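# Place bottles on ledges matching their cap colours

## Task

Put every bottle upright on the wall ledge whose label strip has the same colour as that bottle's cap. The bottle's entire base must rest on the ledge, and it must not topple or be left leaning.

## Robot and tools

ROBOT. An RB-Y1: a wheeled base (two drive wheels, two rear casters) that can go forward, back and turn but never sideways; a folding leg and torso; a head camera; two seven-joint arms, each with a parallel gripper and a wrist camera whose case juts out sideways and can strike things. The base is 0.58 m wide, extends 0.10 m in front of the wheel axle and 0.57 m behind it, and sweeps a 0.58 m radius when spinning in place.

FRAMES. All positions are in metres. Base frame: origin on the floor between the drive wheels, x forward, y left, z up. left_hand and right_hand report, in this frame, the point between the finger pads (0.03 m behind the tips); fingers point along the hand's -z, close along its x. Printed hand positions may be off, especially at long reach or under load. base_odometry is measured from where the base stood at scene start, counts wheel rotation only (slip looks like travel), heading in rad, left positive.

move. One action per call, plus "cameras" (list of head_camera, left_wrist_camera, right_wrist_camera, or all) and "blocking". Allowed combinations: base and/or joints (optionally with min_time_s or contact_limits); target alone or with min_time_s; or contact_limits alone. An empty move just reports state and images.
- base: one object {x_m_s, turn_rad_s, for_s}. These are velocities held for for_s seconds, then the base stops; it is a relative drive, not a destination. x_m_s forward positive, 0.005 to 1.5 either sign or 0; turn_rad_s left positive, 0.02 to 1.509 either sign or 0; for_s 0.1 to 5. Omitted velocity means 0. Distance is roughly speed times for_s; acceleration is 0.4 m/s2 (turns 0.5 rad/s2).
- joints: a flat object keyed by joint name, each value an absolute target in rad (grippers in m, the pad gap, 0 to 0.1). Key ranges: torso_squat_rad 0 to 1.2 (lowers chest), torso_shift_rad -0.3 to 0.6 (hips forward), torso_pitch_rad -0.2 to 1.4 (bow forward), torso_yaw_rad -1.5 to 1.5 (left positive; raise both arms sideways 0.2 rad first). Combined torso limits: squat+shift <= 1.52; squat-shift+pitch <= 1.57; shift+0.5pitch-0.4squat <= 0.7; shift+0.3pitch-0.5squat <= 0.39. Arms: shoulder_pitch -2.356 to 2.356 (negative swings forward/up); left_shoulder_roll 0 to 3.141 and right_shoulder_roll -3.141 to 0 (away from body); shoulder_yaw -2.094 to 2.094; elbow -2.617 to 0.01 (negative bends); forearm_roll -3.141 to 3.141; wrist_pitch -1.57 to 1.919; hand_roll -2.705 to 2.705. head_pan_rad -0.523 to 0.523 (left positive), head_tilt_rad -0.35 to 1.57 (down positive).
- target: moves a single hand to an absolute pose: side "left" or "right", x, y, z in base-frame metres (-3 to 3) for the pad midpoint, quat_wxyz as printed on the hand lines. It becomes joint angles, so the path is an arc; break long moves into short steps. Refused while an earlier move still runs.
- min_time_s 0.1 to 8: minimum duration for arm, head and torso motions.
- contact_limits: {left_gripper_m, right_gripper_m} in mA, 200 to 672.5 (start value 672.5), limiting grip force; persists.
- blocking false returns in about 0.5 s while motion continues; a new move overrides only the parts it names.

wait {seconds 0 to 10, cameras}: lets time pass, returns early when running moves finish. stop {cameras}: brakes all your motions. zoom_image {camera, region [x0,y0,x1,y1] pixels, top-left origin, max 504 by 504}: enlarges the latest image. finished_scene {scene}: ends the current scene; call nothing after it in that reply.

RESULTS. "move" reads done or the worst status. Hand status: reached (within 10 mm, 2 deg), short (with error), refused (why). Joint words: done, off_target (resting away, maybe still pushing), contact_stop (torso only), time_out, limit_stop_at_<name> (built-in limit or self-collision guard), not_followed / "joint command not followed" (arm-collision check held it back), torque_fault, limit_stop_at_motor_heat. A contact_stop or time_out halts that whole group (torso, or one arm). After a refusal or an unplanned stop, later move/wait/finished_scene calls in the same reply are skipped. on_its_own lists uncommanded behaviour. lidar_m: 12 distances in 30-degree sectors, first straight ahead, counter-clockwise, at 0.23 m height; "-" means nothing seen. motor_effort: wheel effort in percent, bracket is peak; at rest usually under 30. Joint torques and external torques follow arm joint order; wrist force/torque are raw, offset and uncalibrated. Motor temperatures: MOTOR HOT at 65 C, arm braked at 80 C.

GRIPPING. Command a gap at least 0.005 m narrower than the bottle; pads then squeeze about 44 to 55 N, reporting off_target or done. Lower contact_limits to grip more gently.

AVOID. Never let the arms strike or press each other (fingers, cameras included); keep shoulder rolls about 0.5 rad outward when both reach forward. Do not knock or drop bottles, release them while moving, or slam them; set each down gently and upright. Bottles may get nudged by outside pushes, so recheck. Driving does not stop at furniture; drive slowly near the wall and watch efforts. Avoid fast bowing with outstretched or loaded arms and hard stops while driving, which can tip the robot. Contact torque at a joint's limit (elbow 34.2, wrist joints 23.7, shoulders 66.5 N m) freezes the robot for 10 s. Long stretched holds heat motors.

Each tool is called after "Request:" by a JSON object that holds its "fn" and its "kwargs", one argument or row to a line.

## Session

Request:
{"fn": "move", "kwargs": {
  "joints": {"head_tilt_rad": 0.15},
  "cameras": ["head_camera"]
}}

Scene clock: 0.80 s.
Joint torques (N m): left_arm=[-2.48 1.14 -0.19 -1.42 -0.11 -0.66 0.33] | right_arm=[-1.38 -1.27 0.46 0.28 -0.06 -0.24 -0.06]
External joint torques (N m): left_arm=[-0.22 0.71 -0.22 -0.02 -0.11 -0.05 0.35] | right_arm=[0.11 0.26 0.52 0.29 -0.09 0.08 -0.07]
Motor temperatures (°C): left_arm=[33 38 32 38 34 42 39] | right_arm=[33 35 34 34 35 33 43]
Wrist force (N): left_arm=[-0.6 1.2 -5.1] | right_arm=[2.1 -1.9 -5.5]
Wrist torque (N m): left_arm=[-0.22 0.02 -0.02] | right_arm=[0.22 -0.01 -0.19]
Wrist force, peak (N): left_arm=[-0.7 1.2 -5.2] | right_arm=[2.9 -1.5 -6.1]
move: done
base_odometry: x=+0.000 y=+0.000 heading=+0.000
lidar_m: 3.84 3.64 2.00 1.80 2.18 2.21 2.00 2.01 2.46 2.45 2.15 2.97
base_status: not commanded
joint_positions: torso_squat_rad=+0.350 torso_shift_rad=+0.000 torso_pitch_rad=+0.000 torso_yaw_rad=+0.000 left_shoulder_pitch_rad=+0.030 left_shoulder_roll_rad=+0.006 left_shoulder_yaw_rad=+0.025 left_elbow_rad=-0.263 left_forearm_roll_rad=-0.030 left_wrist_pitch_rad=-0.019 left_hand_roll_rad=+0.030 left_gripper_m=+0.100 right_shoulder_pitch_rad=-0.002 right_shoulder_roll_rad=-0.038 right_shoulder_yaw_rad=+0.026 right_elbow_rad=-0.118 right_forearm_roll_rad=-0.036 right_wrist_pitch_rad=-0.015 right_hand_roll_rad=+0.033 right_gripper_m=+0.100 head_pan_rad=+0.000 head_tilt_rad=+0.150
joint_status: all done
wheel_motors_off: 0
motor_effort: left_wheel=+1(2) right_wheel=-1(2)
chest: x=-0.2280 y=-0.0002 z=+1.2475 quat_wxyz=(+1.000, +0.000, +0.000, +0.000) (m; base frame)
left_hand: x=-0.1174 y=+0.2290 z=+0.5716 quat_wxyz=(+0.992, +0.006, -0.127, +0.017) (m; base frame)
right_hand: x=-0.1661 y=-0.2472 z=+0.5655 quat_wxyz=(+0.998, -0.018, -0.067, +0.013) (m; base frame)
pictures: head_camera
camera_calibration:
head_camera: T_world_to_cam=[[-0.0322622, -0.999322, 0.0177565, -0.027951], [-0.113257, -0.0139961, -0.993467, 1.47327], [0.993042, -0.0340625, -0.112729, 0.310785], [0, 0, 0, 1]] pos_world=[-0.142666, 0.00327414, 1.49917]

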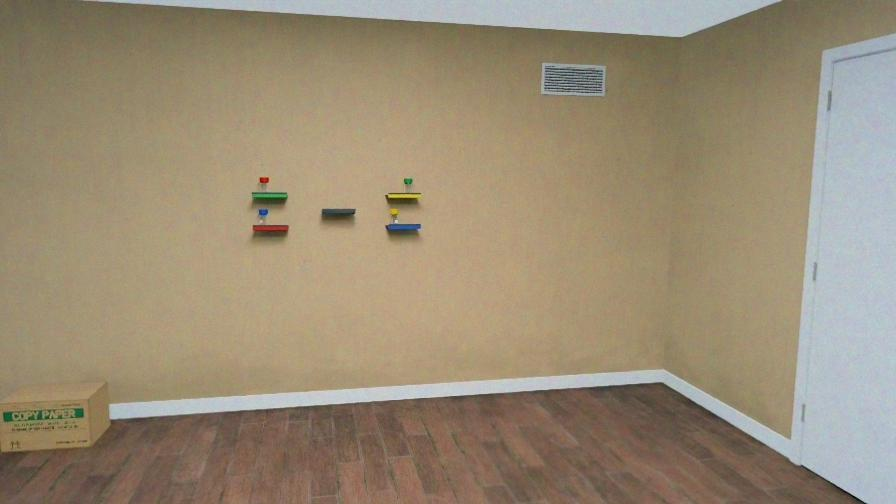

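Request:
{"fn": "move", "kwargs": {
  "base": {"turn_rad_s": 0.3, "for_s": 0.7},
  "joints": {"head_tilt_rad": 0.2}
}}

Request:
{"fn": "move", "kwargs": {
  "base": {"x_m_s": 0.9, "for_s": 2.91},
  "joints": {"right_shoulder_pitch_rad": -0.393, "right_shoulder_roll_rad": -0.736, "right_shoulder_yaw_rad": 0.089, "right_elbow_rad": -2.175, "right_forearm_roll_rad": -0.074, "right_wrist_pitch_rad": 0.969, "right_hand_roll_rad": 0.873, "left_shoulder_roll_rad": 0.2},
  "min_time_s": 3,
  "cameras": ["head_camera"]
}}

Scene clock: 7.97 s.
Joint torques (N m): left_arm=[-2.68 1.54 -0.56 -1.57 -0.25 -0.67 0.31] | right_arm=[-1.16 -1.93 0.35 0.51 0.1 -0.22 0.01]
External joint torques (N m): left_arm=[-0.41 1.11 -0.59 -0.17 -0.26 -0.06 0.32] | right_arm=[0.33 -0.41 0.41 0.53 0.08 0.1 0]
Wrist force (N): left_arm=[-0.6 1.0 -4.9] | right_arm=[2.1 -1.4 -5.6]
Wrist torque (N m): left_arm=[-0.22 0.04 -0.05] | right_arm=[0.16 0.02 -0.19]
Wrist force, peak (N): left_arm=[-0.9 1.4 -5.4] | right_arm=[2.7 -1.1 -6.0]
move: done
base_odometry: x=+0.000 y=+0.000 heading=+0.210
lidar_m: 3.84 2.74 2.00 1.80 2.28 2.05 2.00 2.10 2.52 2.29 2.15 3.62
base_status: done (sent for 0.7 of 0.7 s)
joint_positions: torso_squat_rad=+0.350 torso_shift_rad=+0.000 torso_pitch_rad=+0.000 torso_yaw_rad=+0.000 left_shoulder_pitch_rad=+0.030 left_shoulder_roll_rad=+0.006 left_shoulder_yaw_rad=+0.025 left_elbow_rad=-0.263 left_forearm_roll_rad=-0.030 left_wrist_pitch_rad=-0.019 left_hand_roll_rad=+0.030 left_gripper_m=+0.100 right_shoulder_pitch_rad=-0.002 right_shoulder_roll_rad=-0.038 right_shoulder_yaw_rad=+0.026 right_elbow_rad=-0.118 right_forearm_roll_rad=-0.036 right_wrist_pitch_rad=-0.015 right_hand_roll_rad=+0.033 right_gripper_m=+0.100 head_pan_rad=+0.000 head_tilt_rad=+0.200
joint_status: all done
wheel_motors_off: 0
motor_effort: left_wheel=+0(27) right_wheel=+3(20)
chest: x=-0.2280 y=-0.0002 z=+1.2475 quat_wxyz=(+1.000, +0.000, +0.000, +0.000) (m; base frame)
left_hand: x=-0.1174 y=+0.2290 z=+0.5716 quat_wxyz=(+0.992, +0.006, -0.127, +0.017) (m; base frame)
right_hand: x=-0.1661 y=-0.2472 z=+0.5655 quat_wxyz=(+0.998, -0.018, -0.067, +0.013) (m; base frame)
pictures: none

Scene clock: 13.23 s.
Joint torques (N m): left_arm=[-1.75 7.6 0.25 -1.43 -0.18 -0.66 0.29] | right_arm=[-14.55 -11.26 -5.28 -5.63 0.77 -1.21 0.01]
External joint torques (N m): left_arm=[0.47 1.52 -0.43 -0.01 -0.22 -0.06 0.3] | right_arm=[0.43 -1.65 2.23 -0.06 -0.33 0.3 0.01]
Wrist force (N): left_arm=[-0.5 -0.2 -4.9] | right_arm=[2.8 4.5 1.2]
Wrist torque (N m): left_arm=[-0.13 0.05 -0.04] | right_arm=[-0.21 0.08 -0.23]
Wrist force, peak (N): left_arm=[-1.0 1.0 -5.3] | right_arm=[3.6 5.2 0.9]
move: done
base_odometry: x=+2.553 y=+0.544 heading=+0.210
lidar_m: 1.25 1.31 1.41 1.72 1.98 2.80 4.59 3.51 2.59 2.52 1.73 1.29
base_status: done (sent for 2.9 of 2.9 s)
joint_positions: torso_squat_rad=+0.350 torso_shift_rad=+0.000 torso_pitch_rad=+0.000 torso_yaw_rad=+0.000 left_shoulder_pitch_rad=+0.030 left_shoulder_roll_rad=+0.200 left_shoulder_yaw_rad=+0.025 left_elbow_rad=-0.263 left_forearm_roll_rad=-0.030 left_wrist_pitch_rad=-0.019 left_hand_roll_rad=+0.030 left_gripper_m=+0.100 right_shoulder_pitch_rad=-0.393 right_shoulder_roll_rad=-0.736 right_shoulder_yaw_rad=+0.089 right_elbow_rad=-2.175 right_forearm_roll_rad=-0.074 right_wrist_pitch_rad=+0.969 right_hand_roll_rad=+0.873 right_gripper_m=+0.100 head_pan_rad=+0.000 head_tilt_rad=+0.200
joint_status: all done
wheel_motors_off: 0
motor_effort: left_wheel=+0(35) right_wheel=-4(34)
chest: x=-0.2280 y=-0.0002 z=+1.2475 quat_wxyz=(+1.000, +0.000, +0.000, +0.000) (m; base frame)
left_hand: x=-0.1183 y=+0.3740 z=+0.5873 quat_wxyz=(+0.987, +0.101, -0.127, +0.002) (m; base frame)
right_hand: x=+0.2999 y=-0.2704 z=+1.3002 quat_wxyz=(+0.500, -0.500, -0.500, +0.500) (m; base frame)
pictures: head_camera
camera_calibration:
head_camera: T_world_to_cam=[[-0.0313303, -0.999322, 0.0193469, -0.0300588], [-0.16285, -0.013994, -0.986552, 1.45297], [0.986153, -0.0340596, -0.162301, 0.381086], [0, 0, 0, 1]] pos_world=[-0.140135, 0.00327413, 1.49586]

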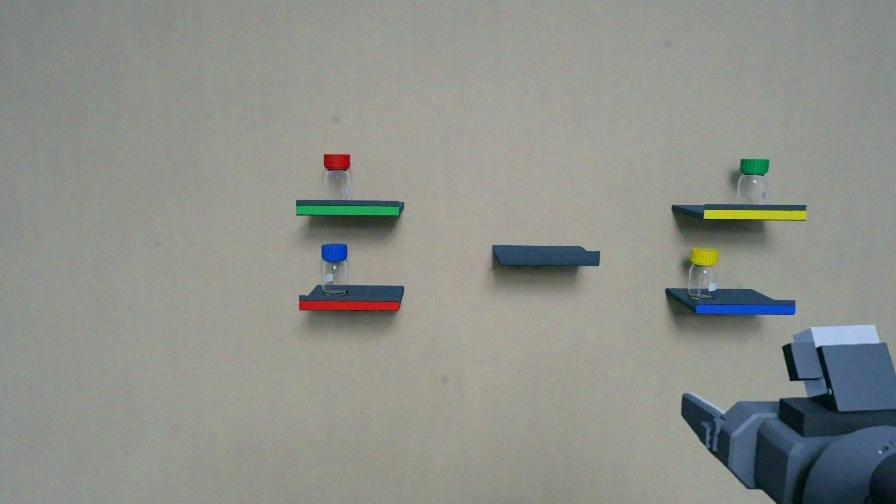

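Request:
{"fn": "move", "kwargs": {
  "base": {"turn_rad_s": -0.15, "for_s": 0.4}
}}

Request:
{"fn": "move", "kwargs": {
  "base": {"x_m_s": 0.611, "turn_rad_s": 0.02, "for_s": 1.35},
  "joints": {"right_shoulder_pitch_rad": -1.453, "right_shoulder_roll_rad": -0.627, "right_shoulder_yaw_rad": 1.269, "right_elbow_rad": -2.302, "right_forearm_roll_rad": 0.04, "right_wrist_pitch_rad": 1.882, "right_hand_roll_rad": -0.043, "head_tilt_rad": 0.45},
  "min_time_s": 2,
  "cameras": ["head_camera", "right_wrist_camera"]
}}

Scene clock: 20.53 s.
Joint torques (N m): left_arm=[-2.24 7.36 -0.17 -1.7 -0.11 -0.65 0.22] | right_arm=[-15.12 -11.55 -5.46 -5.3 0.9 -1.35 0.14]
External joint torques (N m): left_arm=[-0.02 1.28 -0.85 -0.28 -0.15 -0.05 0.24] | right_arm=[-0.13 -1.94 2.05 0.27 -0.21 0.16 0.15]
Wrist force (N): left_arm=[-0.2 0.0 -5.1] | right_arm=[2.7 4.6 0.6]
Wrist torque (N m): left_arm=[-0.16 0.08 -0.02] | right_arm=[-0.21 0.05 -0.28]
Wrist force, peak (N): left_arm=[-0.5 -0.2 -5.3] | right_arm=[4.0 5.1 1.0]
move: done
base_odometry: x=+2.553 y=+0.544 heading=+0.151
lidar_m: 1.25 1.28 1.41 1.72 1.74 2.34 4.59 3.70 2.63 2.51 1.83 1.30
base_status: done (sent for 0.4 of 0.4 s)
joint_positions: torso_squat_rad=+0.350 torso_shift_rad=+0.000 torso_pitch_rad=+0.000 torso_yaw_rad=+0.000 left_shoulder_pitch_rad=+0.030 left_shoulder_roll_rad=+0.200 left_shoulder_yaw_rad=+0.025 left_elbow_rad=-0.263 left_forearm_roll_rad=-0.030 left_wrist_pitch_rad=-0.019 left_hand_roll_rad=+0.030 left_gripper_m=+0.100 right_shoulder_pitch_rad=-0.393 right_shoulder_roll_rad=-0.736 right_shoulder_yaw_rad=+0.089 right_elbow_rad=-2.175 right_forearm_roll_rad=-0.074 right_wrist_pitch_rad=+0.969 right_hand_roll_rad=+0.873 right_gripper_m=+0.100 head_pan_rad=+0.000 head_tilt_rad=+0.200
joint_status: not commanded
wheel_motors_off: 0
motor_effort: left_wheel=+2(25) right_wheel=-6(21)
chest: x=-0.2280 y=-0.0002 z=+1.2475 quat_wxyz=(+1.000, +0.000, +0.000, +0.000) (m; base frame)
left_hand: x=-0.1184 y=+0.3740 z=+0.5873 quat_wxyz=(+0.987, +0.101, -0.127, +0.002) (m; base frame)
right_hand: x=+0.2999 y=-0.2704 z=+1.3002 quat_wxyz=(+0.500, -0.500, -0.500, +0.500) (m; base frame)
pictures: none

Scene clock: 23.67 s.
Joint torques (N m): left_arm=[-1.73 7.2 0.09 -1.37 0.11 -0.73 0.09] | right_arm=[-17.18 -5.89 -7.51 -0.5 1.78 -0.1 0.02]
External joint torques (N m): left_arm=[0.49 1.12 -0.59 0.05 0.08 -0.13 0.1] | right_arm=[-0.28 -0.34 2.22 -0.19 -0.12 -0.18 0.03]
Wrist force (N): left_arm=[-0.8 -0.1 -5.0] | right_arm=[3.0 4.9 0.4]
Wrist torque (N m): left_arm=[-0.14 0.02 -0.03] | right_arm=[-0.32 0.05 -0.11]
Wrist force, peak (N): left_arm=[-1.0 -0.1 -5.1] | right_arm=[3.7 5.4 0.1]
move: done
base_odometry: x=+3.376 y=+0.687 heading=+0.178
lidar_m: 0.41 0.44 0.60 1.12 1.96 2.51 5.42 3.17 2.64 1.66 0.60 0.43
base_status: done (sent for 1.37 of 1.37 s)
joint_positions: torso_squat_rad=+0.350 torso_shift_rad=+0.000 torso_pitch_rad=+0.000 torso_yaw_rad=+0.000 left_shoulder_pitch_rad=+0.030 left_shoulder_roll_rad=+0.200 left_shoulder_yaw_rad=+0.025 left_elbow_rad=-0.263 left_forearm_roll_rad=-0.030 left_wrist_pitch_rad=-0.019 left_hand_roll_rad=+0.030 left_gripper_m=+0.100 right_shoulder_pitch_rad=-1.453 right_shoulder_roll_rad=-0.627 right_shoulder_yaw_rad=+1.269 right_elbow_rad=-2.302 right_forearm_roll_rad=+0.040 right_wrist_pitch_rad=+1.882 right_hand_roll_rad=-0.043 right_gripper_m=+0.100 head_pan_rad=+0.000 head_tilt_rad=+0.450
joint_status: all done
wheel_motors_off: 0
motor_effort: left_wheel=+1(27) right_wheel=-5(32)
chest: x=-0.2280 y=-0.0002 z=+1.2475 quat_wxyz=(+1.000, +0.000, +0.000, +0.000) (m; base frame)
left_hand: x=-0.1183 y=+0.3740 z=+0.5874 quat_wxyz=(+0.987, +0.101, -0.127, +0.002) (m; base frame)
right_hand: x=+0.1949 y=+0.0002 z=+1.3101 quat_wxyz=(+0.470, -0.469, -0.529, +0.529) (m; base frame)
pictures: head_camera, right_wrist_camera
camera_calibration:
head_camera: T_world_to_cam=[[-0.0253866, -0.999329, 0.0264132, -0.0389762], [-0.401871, -0.0139909, -0.91559, 1.30106], [0.915344, -0.0338584, -0.401246, 0.712399], [0, 0, 0, 1]] pos_world=[-0.130223, 0.00337369, 1.47811]
right_wrist_camera: T_world_to_cam=[[0.102666, -0.993454, 0.0500843, -0.0902683], [-0.488504, -0.0942156, -0.86746, 1.25876], [0.866501, 0.0645925, -0.494979, 0.551754], [0, 0, 0, 1]] pos_world=[0.146082, -0.0067216, 1.36955]

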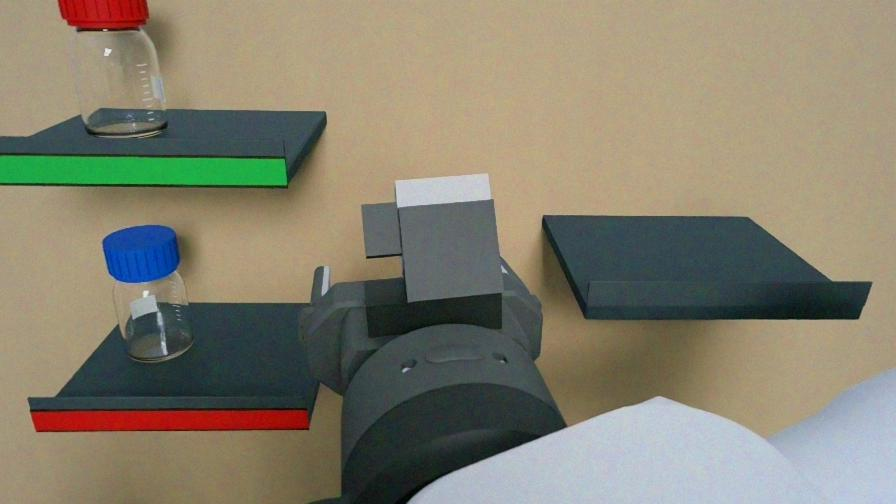

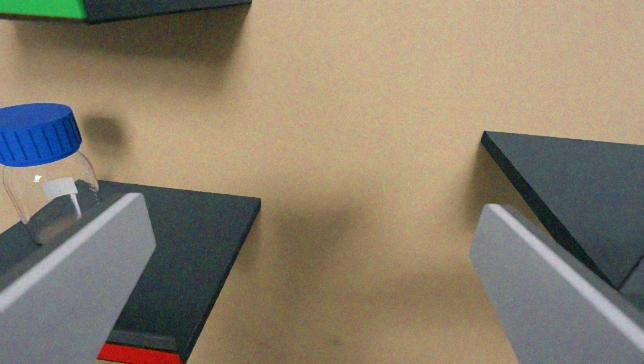

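Request:
{"fn": "move", "kwargs": {
  "target": {"side": "right", "x": 0.205, "y": 0.16, "z": 1.237, "quat_wxyz": [0.3905, -0.3905, -0.5895, 0.5895]},
  "min_time_s": 1.2,
  "cameras": ["head_camera", "right_wrist_camera"]
}}

Scene clock: 27.13 s.
Joint torques (N m): left_arm=[-2.36 7.36 0.23 -1.49 -0.19 -0.66 0.1] | right_arm=[-15.85 -5.87 -8.53 -0.92 1.83 0.5 0.06]
External joint torques (N m): left_arm=[-0.13 1.28 -0.45 -0.07 -0.23 -0.06 0.11] | right_arm=[1.86 -0.92 2.21 0.24 -0.11 0.21 0.07]
Wrist force (N): left_arm=[-0.5 -0.1 -4.9] | right_arm=[3.6 4.5 0.1]
Wrist torque (N m): left_arm=[-0.15 0.06 -0.04] | right_arm=[-0.32 0.15 -0.07]
Wrist force, peak (N): left_arm=[-0.6 0.0 -5.2] | right_arm=[3.7 5.5 0.4]
move: done
base_odometry: x=+3.376 y=+0.687 heading=+0.178
lidar_m: 0.41 0.43 0.59 1.13 1.95 2.52 5.43 3.17 2.63 1.66 0.59 0.44
base_status: not commanded
joint_positions: torso_squat_rad=+0.350 torso_shift_rad=+0.000 torso_pitch_rad=+0.000 torso_yaw_rad=+0.000 left_shoulder_pitch_rad=+0.030 left_shoulder_roll_rad=+0.200 left_shoulder_yaw_rad=+0.025 left_elbow_rad=-0.263 left_forearm_roll_rad=-0.030 left_wrist_pitch_rad=-0.019 left_hand_roll_rad=+0.030 left_gripper_m=+0.100 right_shoulder_pitch_rad=-1.449 right_shoulder_roll_rad=-0.262 right_shoulder_yaw_rad=+1.427 right_elbow_rad=-1.821 right_forearm_roll_rad=+0.203 right_wrist_pitch_rad=+1.490 right_hand_roll_rad=-0.153 right_gripper_m=+0.100 head_pan_rad=+0.000 head_tilt_rad=+0.450
joint_status: all done
wheel_motors_off: 0
motor_effort: left_wheel=+2(2) right_wheel=-5(6)
chest: x=-0.2280 y=-0.0002 z=+1.2475 quat_wxyz=(+1.000, +0.000, +0.000, +0.000) (m; base frame)
left_hand: x=-0.1183 y=+0.3740 z=+0.5874 quat_wxyz=(+0.987, +0.101, -0.127, +0.002) (m; base frame)
right_hand: x=+0.2049 y=+0.1600 z=+1.2372 quat_wxyz=(+0.390, -0.390, -0.590, +0.589) (m; base frame)
right_hand_status: reached (checked arc, planned for 1.2 s): 0 mm and 0.0 deg off.
pictures: head_camera, right_wrist_camera
camera_calibration:
head_camera: T_world_to_cam=[[-0.0253866, -0.999329, 0.0264132, -0.0389762], [-0.401871, -0.0139909, -0.91559, 1.30106], [0.915344, -0.0338584, -0.401246, 0.712399], [0, 0, 0, 1]] pos_world=[-0.130223, 0.00337369, 1.47811]
right_wrist_camera: T_world_to_cam=[[0.374141, -0.925953, 0.0512767, 0.00331429], [-0.442736, -0.22693, -0.86746, 1.22726], [0.814864, 0.30185, -0.494857, 0.469085], [0, 0, 0, 1]] pos_world=[0.15987, 0.139976, 1.29656]

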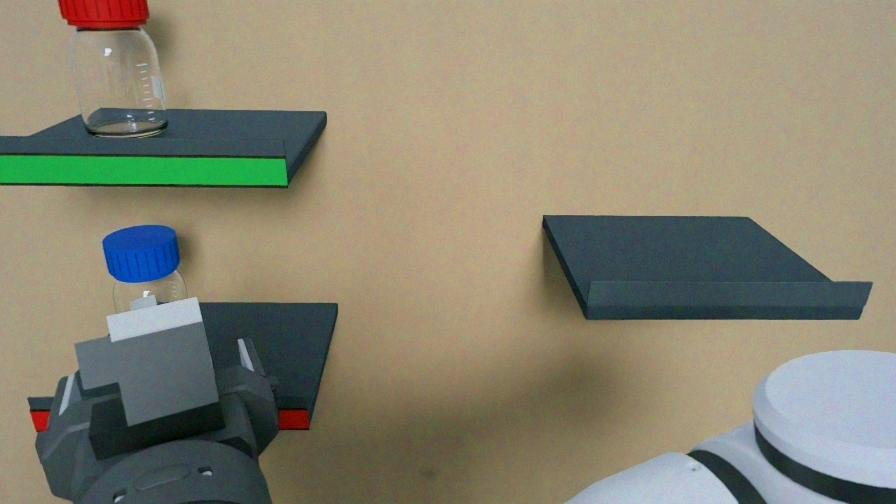

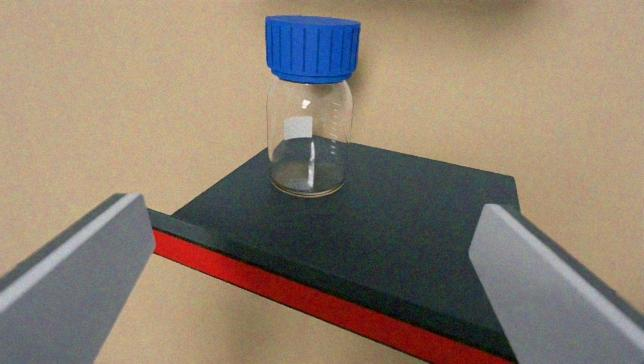

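Request:
{"fn": "move", "kwargs": {
  "target": {"side": "right", "x": 0.272, "y": 0.1885, "z": 1.239, "quat_wxyz": [0.3905, -0.3905, -0.5895, 0.5895]},
  "min_time_s": 0.7
}}

Request:
{"fn": "move", "kwargs": {
  "target": {"side": "right", "x": 0.339, "y": 0.2165, "z": 1.235, "quat_wxyz": [0.3905, -0.3905, -0.5895, 0.5895]},
  "min_time_s": 0.7,
  "cameras": ["right_wrist_camera"]
}}

Scene clock: 30.23 s.
Joint torques (N m): left_arm=[-2.23 7.48 0.25 -1.47 -0.14 -0.69 0.23] | right_arm=[-20.39 -6.27 -9.59 -0.31 1.56 0.7 -0.03]
External joint torques (N m): left_arm=[-0.01 1.4 -0.43 -0.05 -0.17 -0.09 0.24] | right_arm=[-0.68 -0.14 0.82 0.15 -0.23 0.33 -0.02]
Wrist force (N): left_arm=[-0.5 -0.2 -4.9] | right_arm=[2.9 4.6 1.1]
Wrist torque (N m): left_arm=[-0.16 0.05 -0.05] | right_arm=[-0.30 0.01 -0.15]
Wrist force, peak (N): left_arm=[-0.7 -0.1 -5.2] | right_arm=[4.3 5.6 1.1]
move: done
base_odometry: x=+3.375 y=+0.687 heading=+0.178
lidar_m: 0.41 0.43 0.60 1.12 1.95 2.51 5.43 3.17 2.63 1.65 0.60 0.43
base_status: not commanded
joint_positions: torso_squat_rad=+0.350 torso_shift_rad=+0.000 torso_pitch_rad=+0.000 torso_yaw_rad=+0.000 left_shoulder_pitch_rad=+0.030 left_shoulder_roll_rad=+0.200 left_shoulder_yaw_rad=+0.025 left_elbow_rad=-0.263 left_forearm_roll_rad=-0.030 left_wrist_pitch_rad=-0.019 left_hand_roll_rad=+0.030 left_gripper_m=+0.100 right_shoulder_pitch_rad=-1.496 right_shoulder_roll_rad=-0.184 right_shoulder_yaw_rad=+1.404 right_elbow_rad=-1.461 right_forearm_roll_rad=+0.175 right_wrist_pitch_rad=+1.217 right_hand_roll_rad=-0.190 right_gripper_m=+0.100 head_pan_rad=+0.000 head_tilt_rad=+0.450
joint_status: all done
wheel_motors_off: 0
motor_effort: left_wheel=+2(3) right_wheel=-5(6)
chest: x=-0.2280 y=-0.0002 z=+1.2475 quat_wxyz=(+1.000, +0.000, +0.000, +0.000) (m; base frame)
left_hand: x=-0.1184 y=+0.3740 z=+0.5874 quat_wxyz=(+0.987, +0.101, -0.127, +0.002) (m; base frame)
right_hand: x=+0.2716 y=+0.1881 z=+1.2389 quat_wxyz=(+0.390, -0.390, -0.589, +0.590) (m; base frame)
right_hand_status: reached (checked arc, planned for 0.7 s): 1 mm and 0.0 deg off.
pictures: none

Scene clock: 32.17 s.
Joint torques (N m): left_arm=[-2.13 7.33 0.12 -1.39 -0.19 -0.62 0.33] | right_arm=[-21.27 -8.37 -5.55 0.81 1.28 0.79 -0.18]
External joint torques (N m): left_arm=[0.09 1.25 -0.56 0.03 -0.23 -0.02 0.34] | right_arm=[0.02 -0.81 2.26 0.28 -0.12 0.26 -0.17]
Wrist force (N): left_arm=[-0.7 -0.2 -4.8] | right_arm=[2.7 4.1 1.4]
Wrist torque (N m): left_arm=[-0.14 0.02 -0.01] | right_arm=[-0.21 0.01 -0.13]
Wrist force, peak (N): left_arm=[-0.4 0.1 -5.3] | right_arm=[4.8 4.6 1.7]
move: done
base_odometry: x=+3.375 y=+0.687 heading=+0.178
lidar_m: 0.41 0.43 0.60 1.12 1.96 2.52 5.43 3.18 2.63 1.65 0.60 0.43
base_status: not commanded
joint_positions: torso_squat_rad=+0.350 torso_shift_rad=+0.000 torso_pitch_rad=+0.000 torso_yaw_rad=+0.000 left_shoulder_pitch_rad=+0.030 left_shoulder_roll_rad=+0.200 left_shoulder_yaw_rad=+0.025 left_elbow_rad=-0.263 left_forearm_roll_rad=-0.030 left_wrist_pitch_rad=-0.019 left_hand_roll_rad=+0.030 left_gripper_m=+0.100 right_shoulder_pitch_rad=-1.562 right_shoulder_roll_rad=+0.000 right_shoulder_yaw_rad=+1.409 right_elbow_rad=-0.925 right_forearm_roll_rad=+0.175 right_wrist_pitch_rad=+0.878 right_hand_roll_rad=-0.269 right_gripper_m=+0.100 head_pan_rad=+0.000 head_tilt_rad=+0.450
joint_status: all done
wheel_motors_off: 0
motor_effort: left_wheel=+3(3) right_wheel=-4(6)
chest: x=-0.2280 y=-0.0002 z=+1.2475 quat_wxyz=(+1.000, +0.000, +0.000, +0.000) (m; base frame)
left_hand: x=-0.1184 y=+0.3741 z=+0.5874 quat_wxyz=(+0.987, +0.101, -0.127, +0.002) (m; base frame)
right_hand: x=+0.3386 y=+0.2161 z=+1.2351 quat_wxyz=(+0.390, -0.390, -0.590, +0.590) (m; base frame)
right_hand_status: reached (checked arc, planned for 0.8 s): 1 mm and 0.1 deg off.
pictures: right_wrist_camera
camera_calibration:
right_wrist_camera: T_world_to_cam=[[0.375797, -0.92528, 0.0513187, 0.00454146], [-0.443228, -0.228096, -0.866903, 1.29712], [0.813834, 0.303034, -0.495828, 0.343487], [0, 0, 0, 1]] pos_world=[0.29367, 0.19598, 1.29455]

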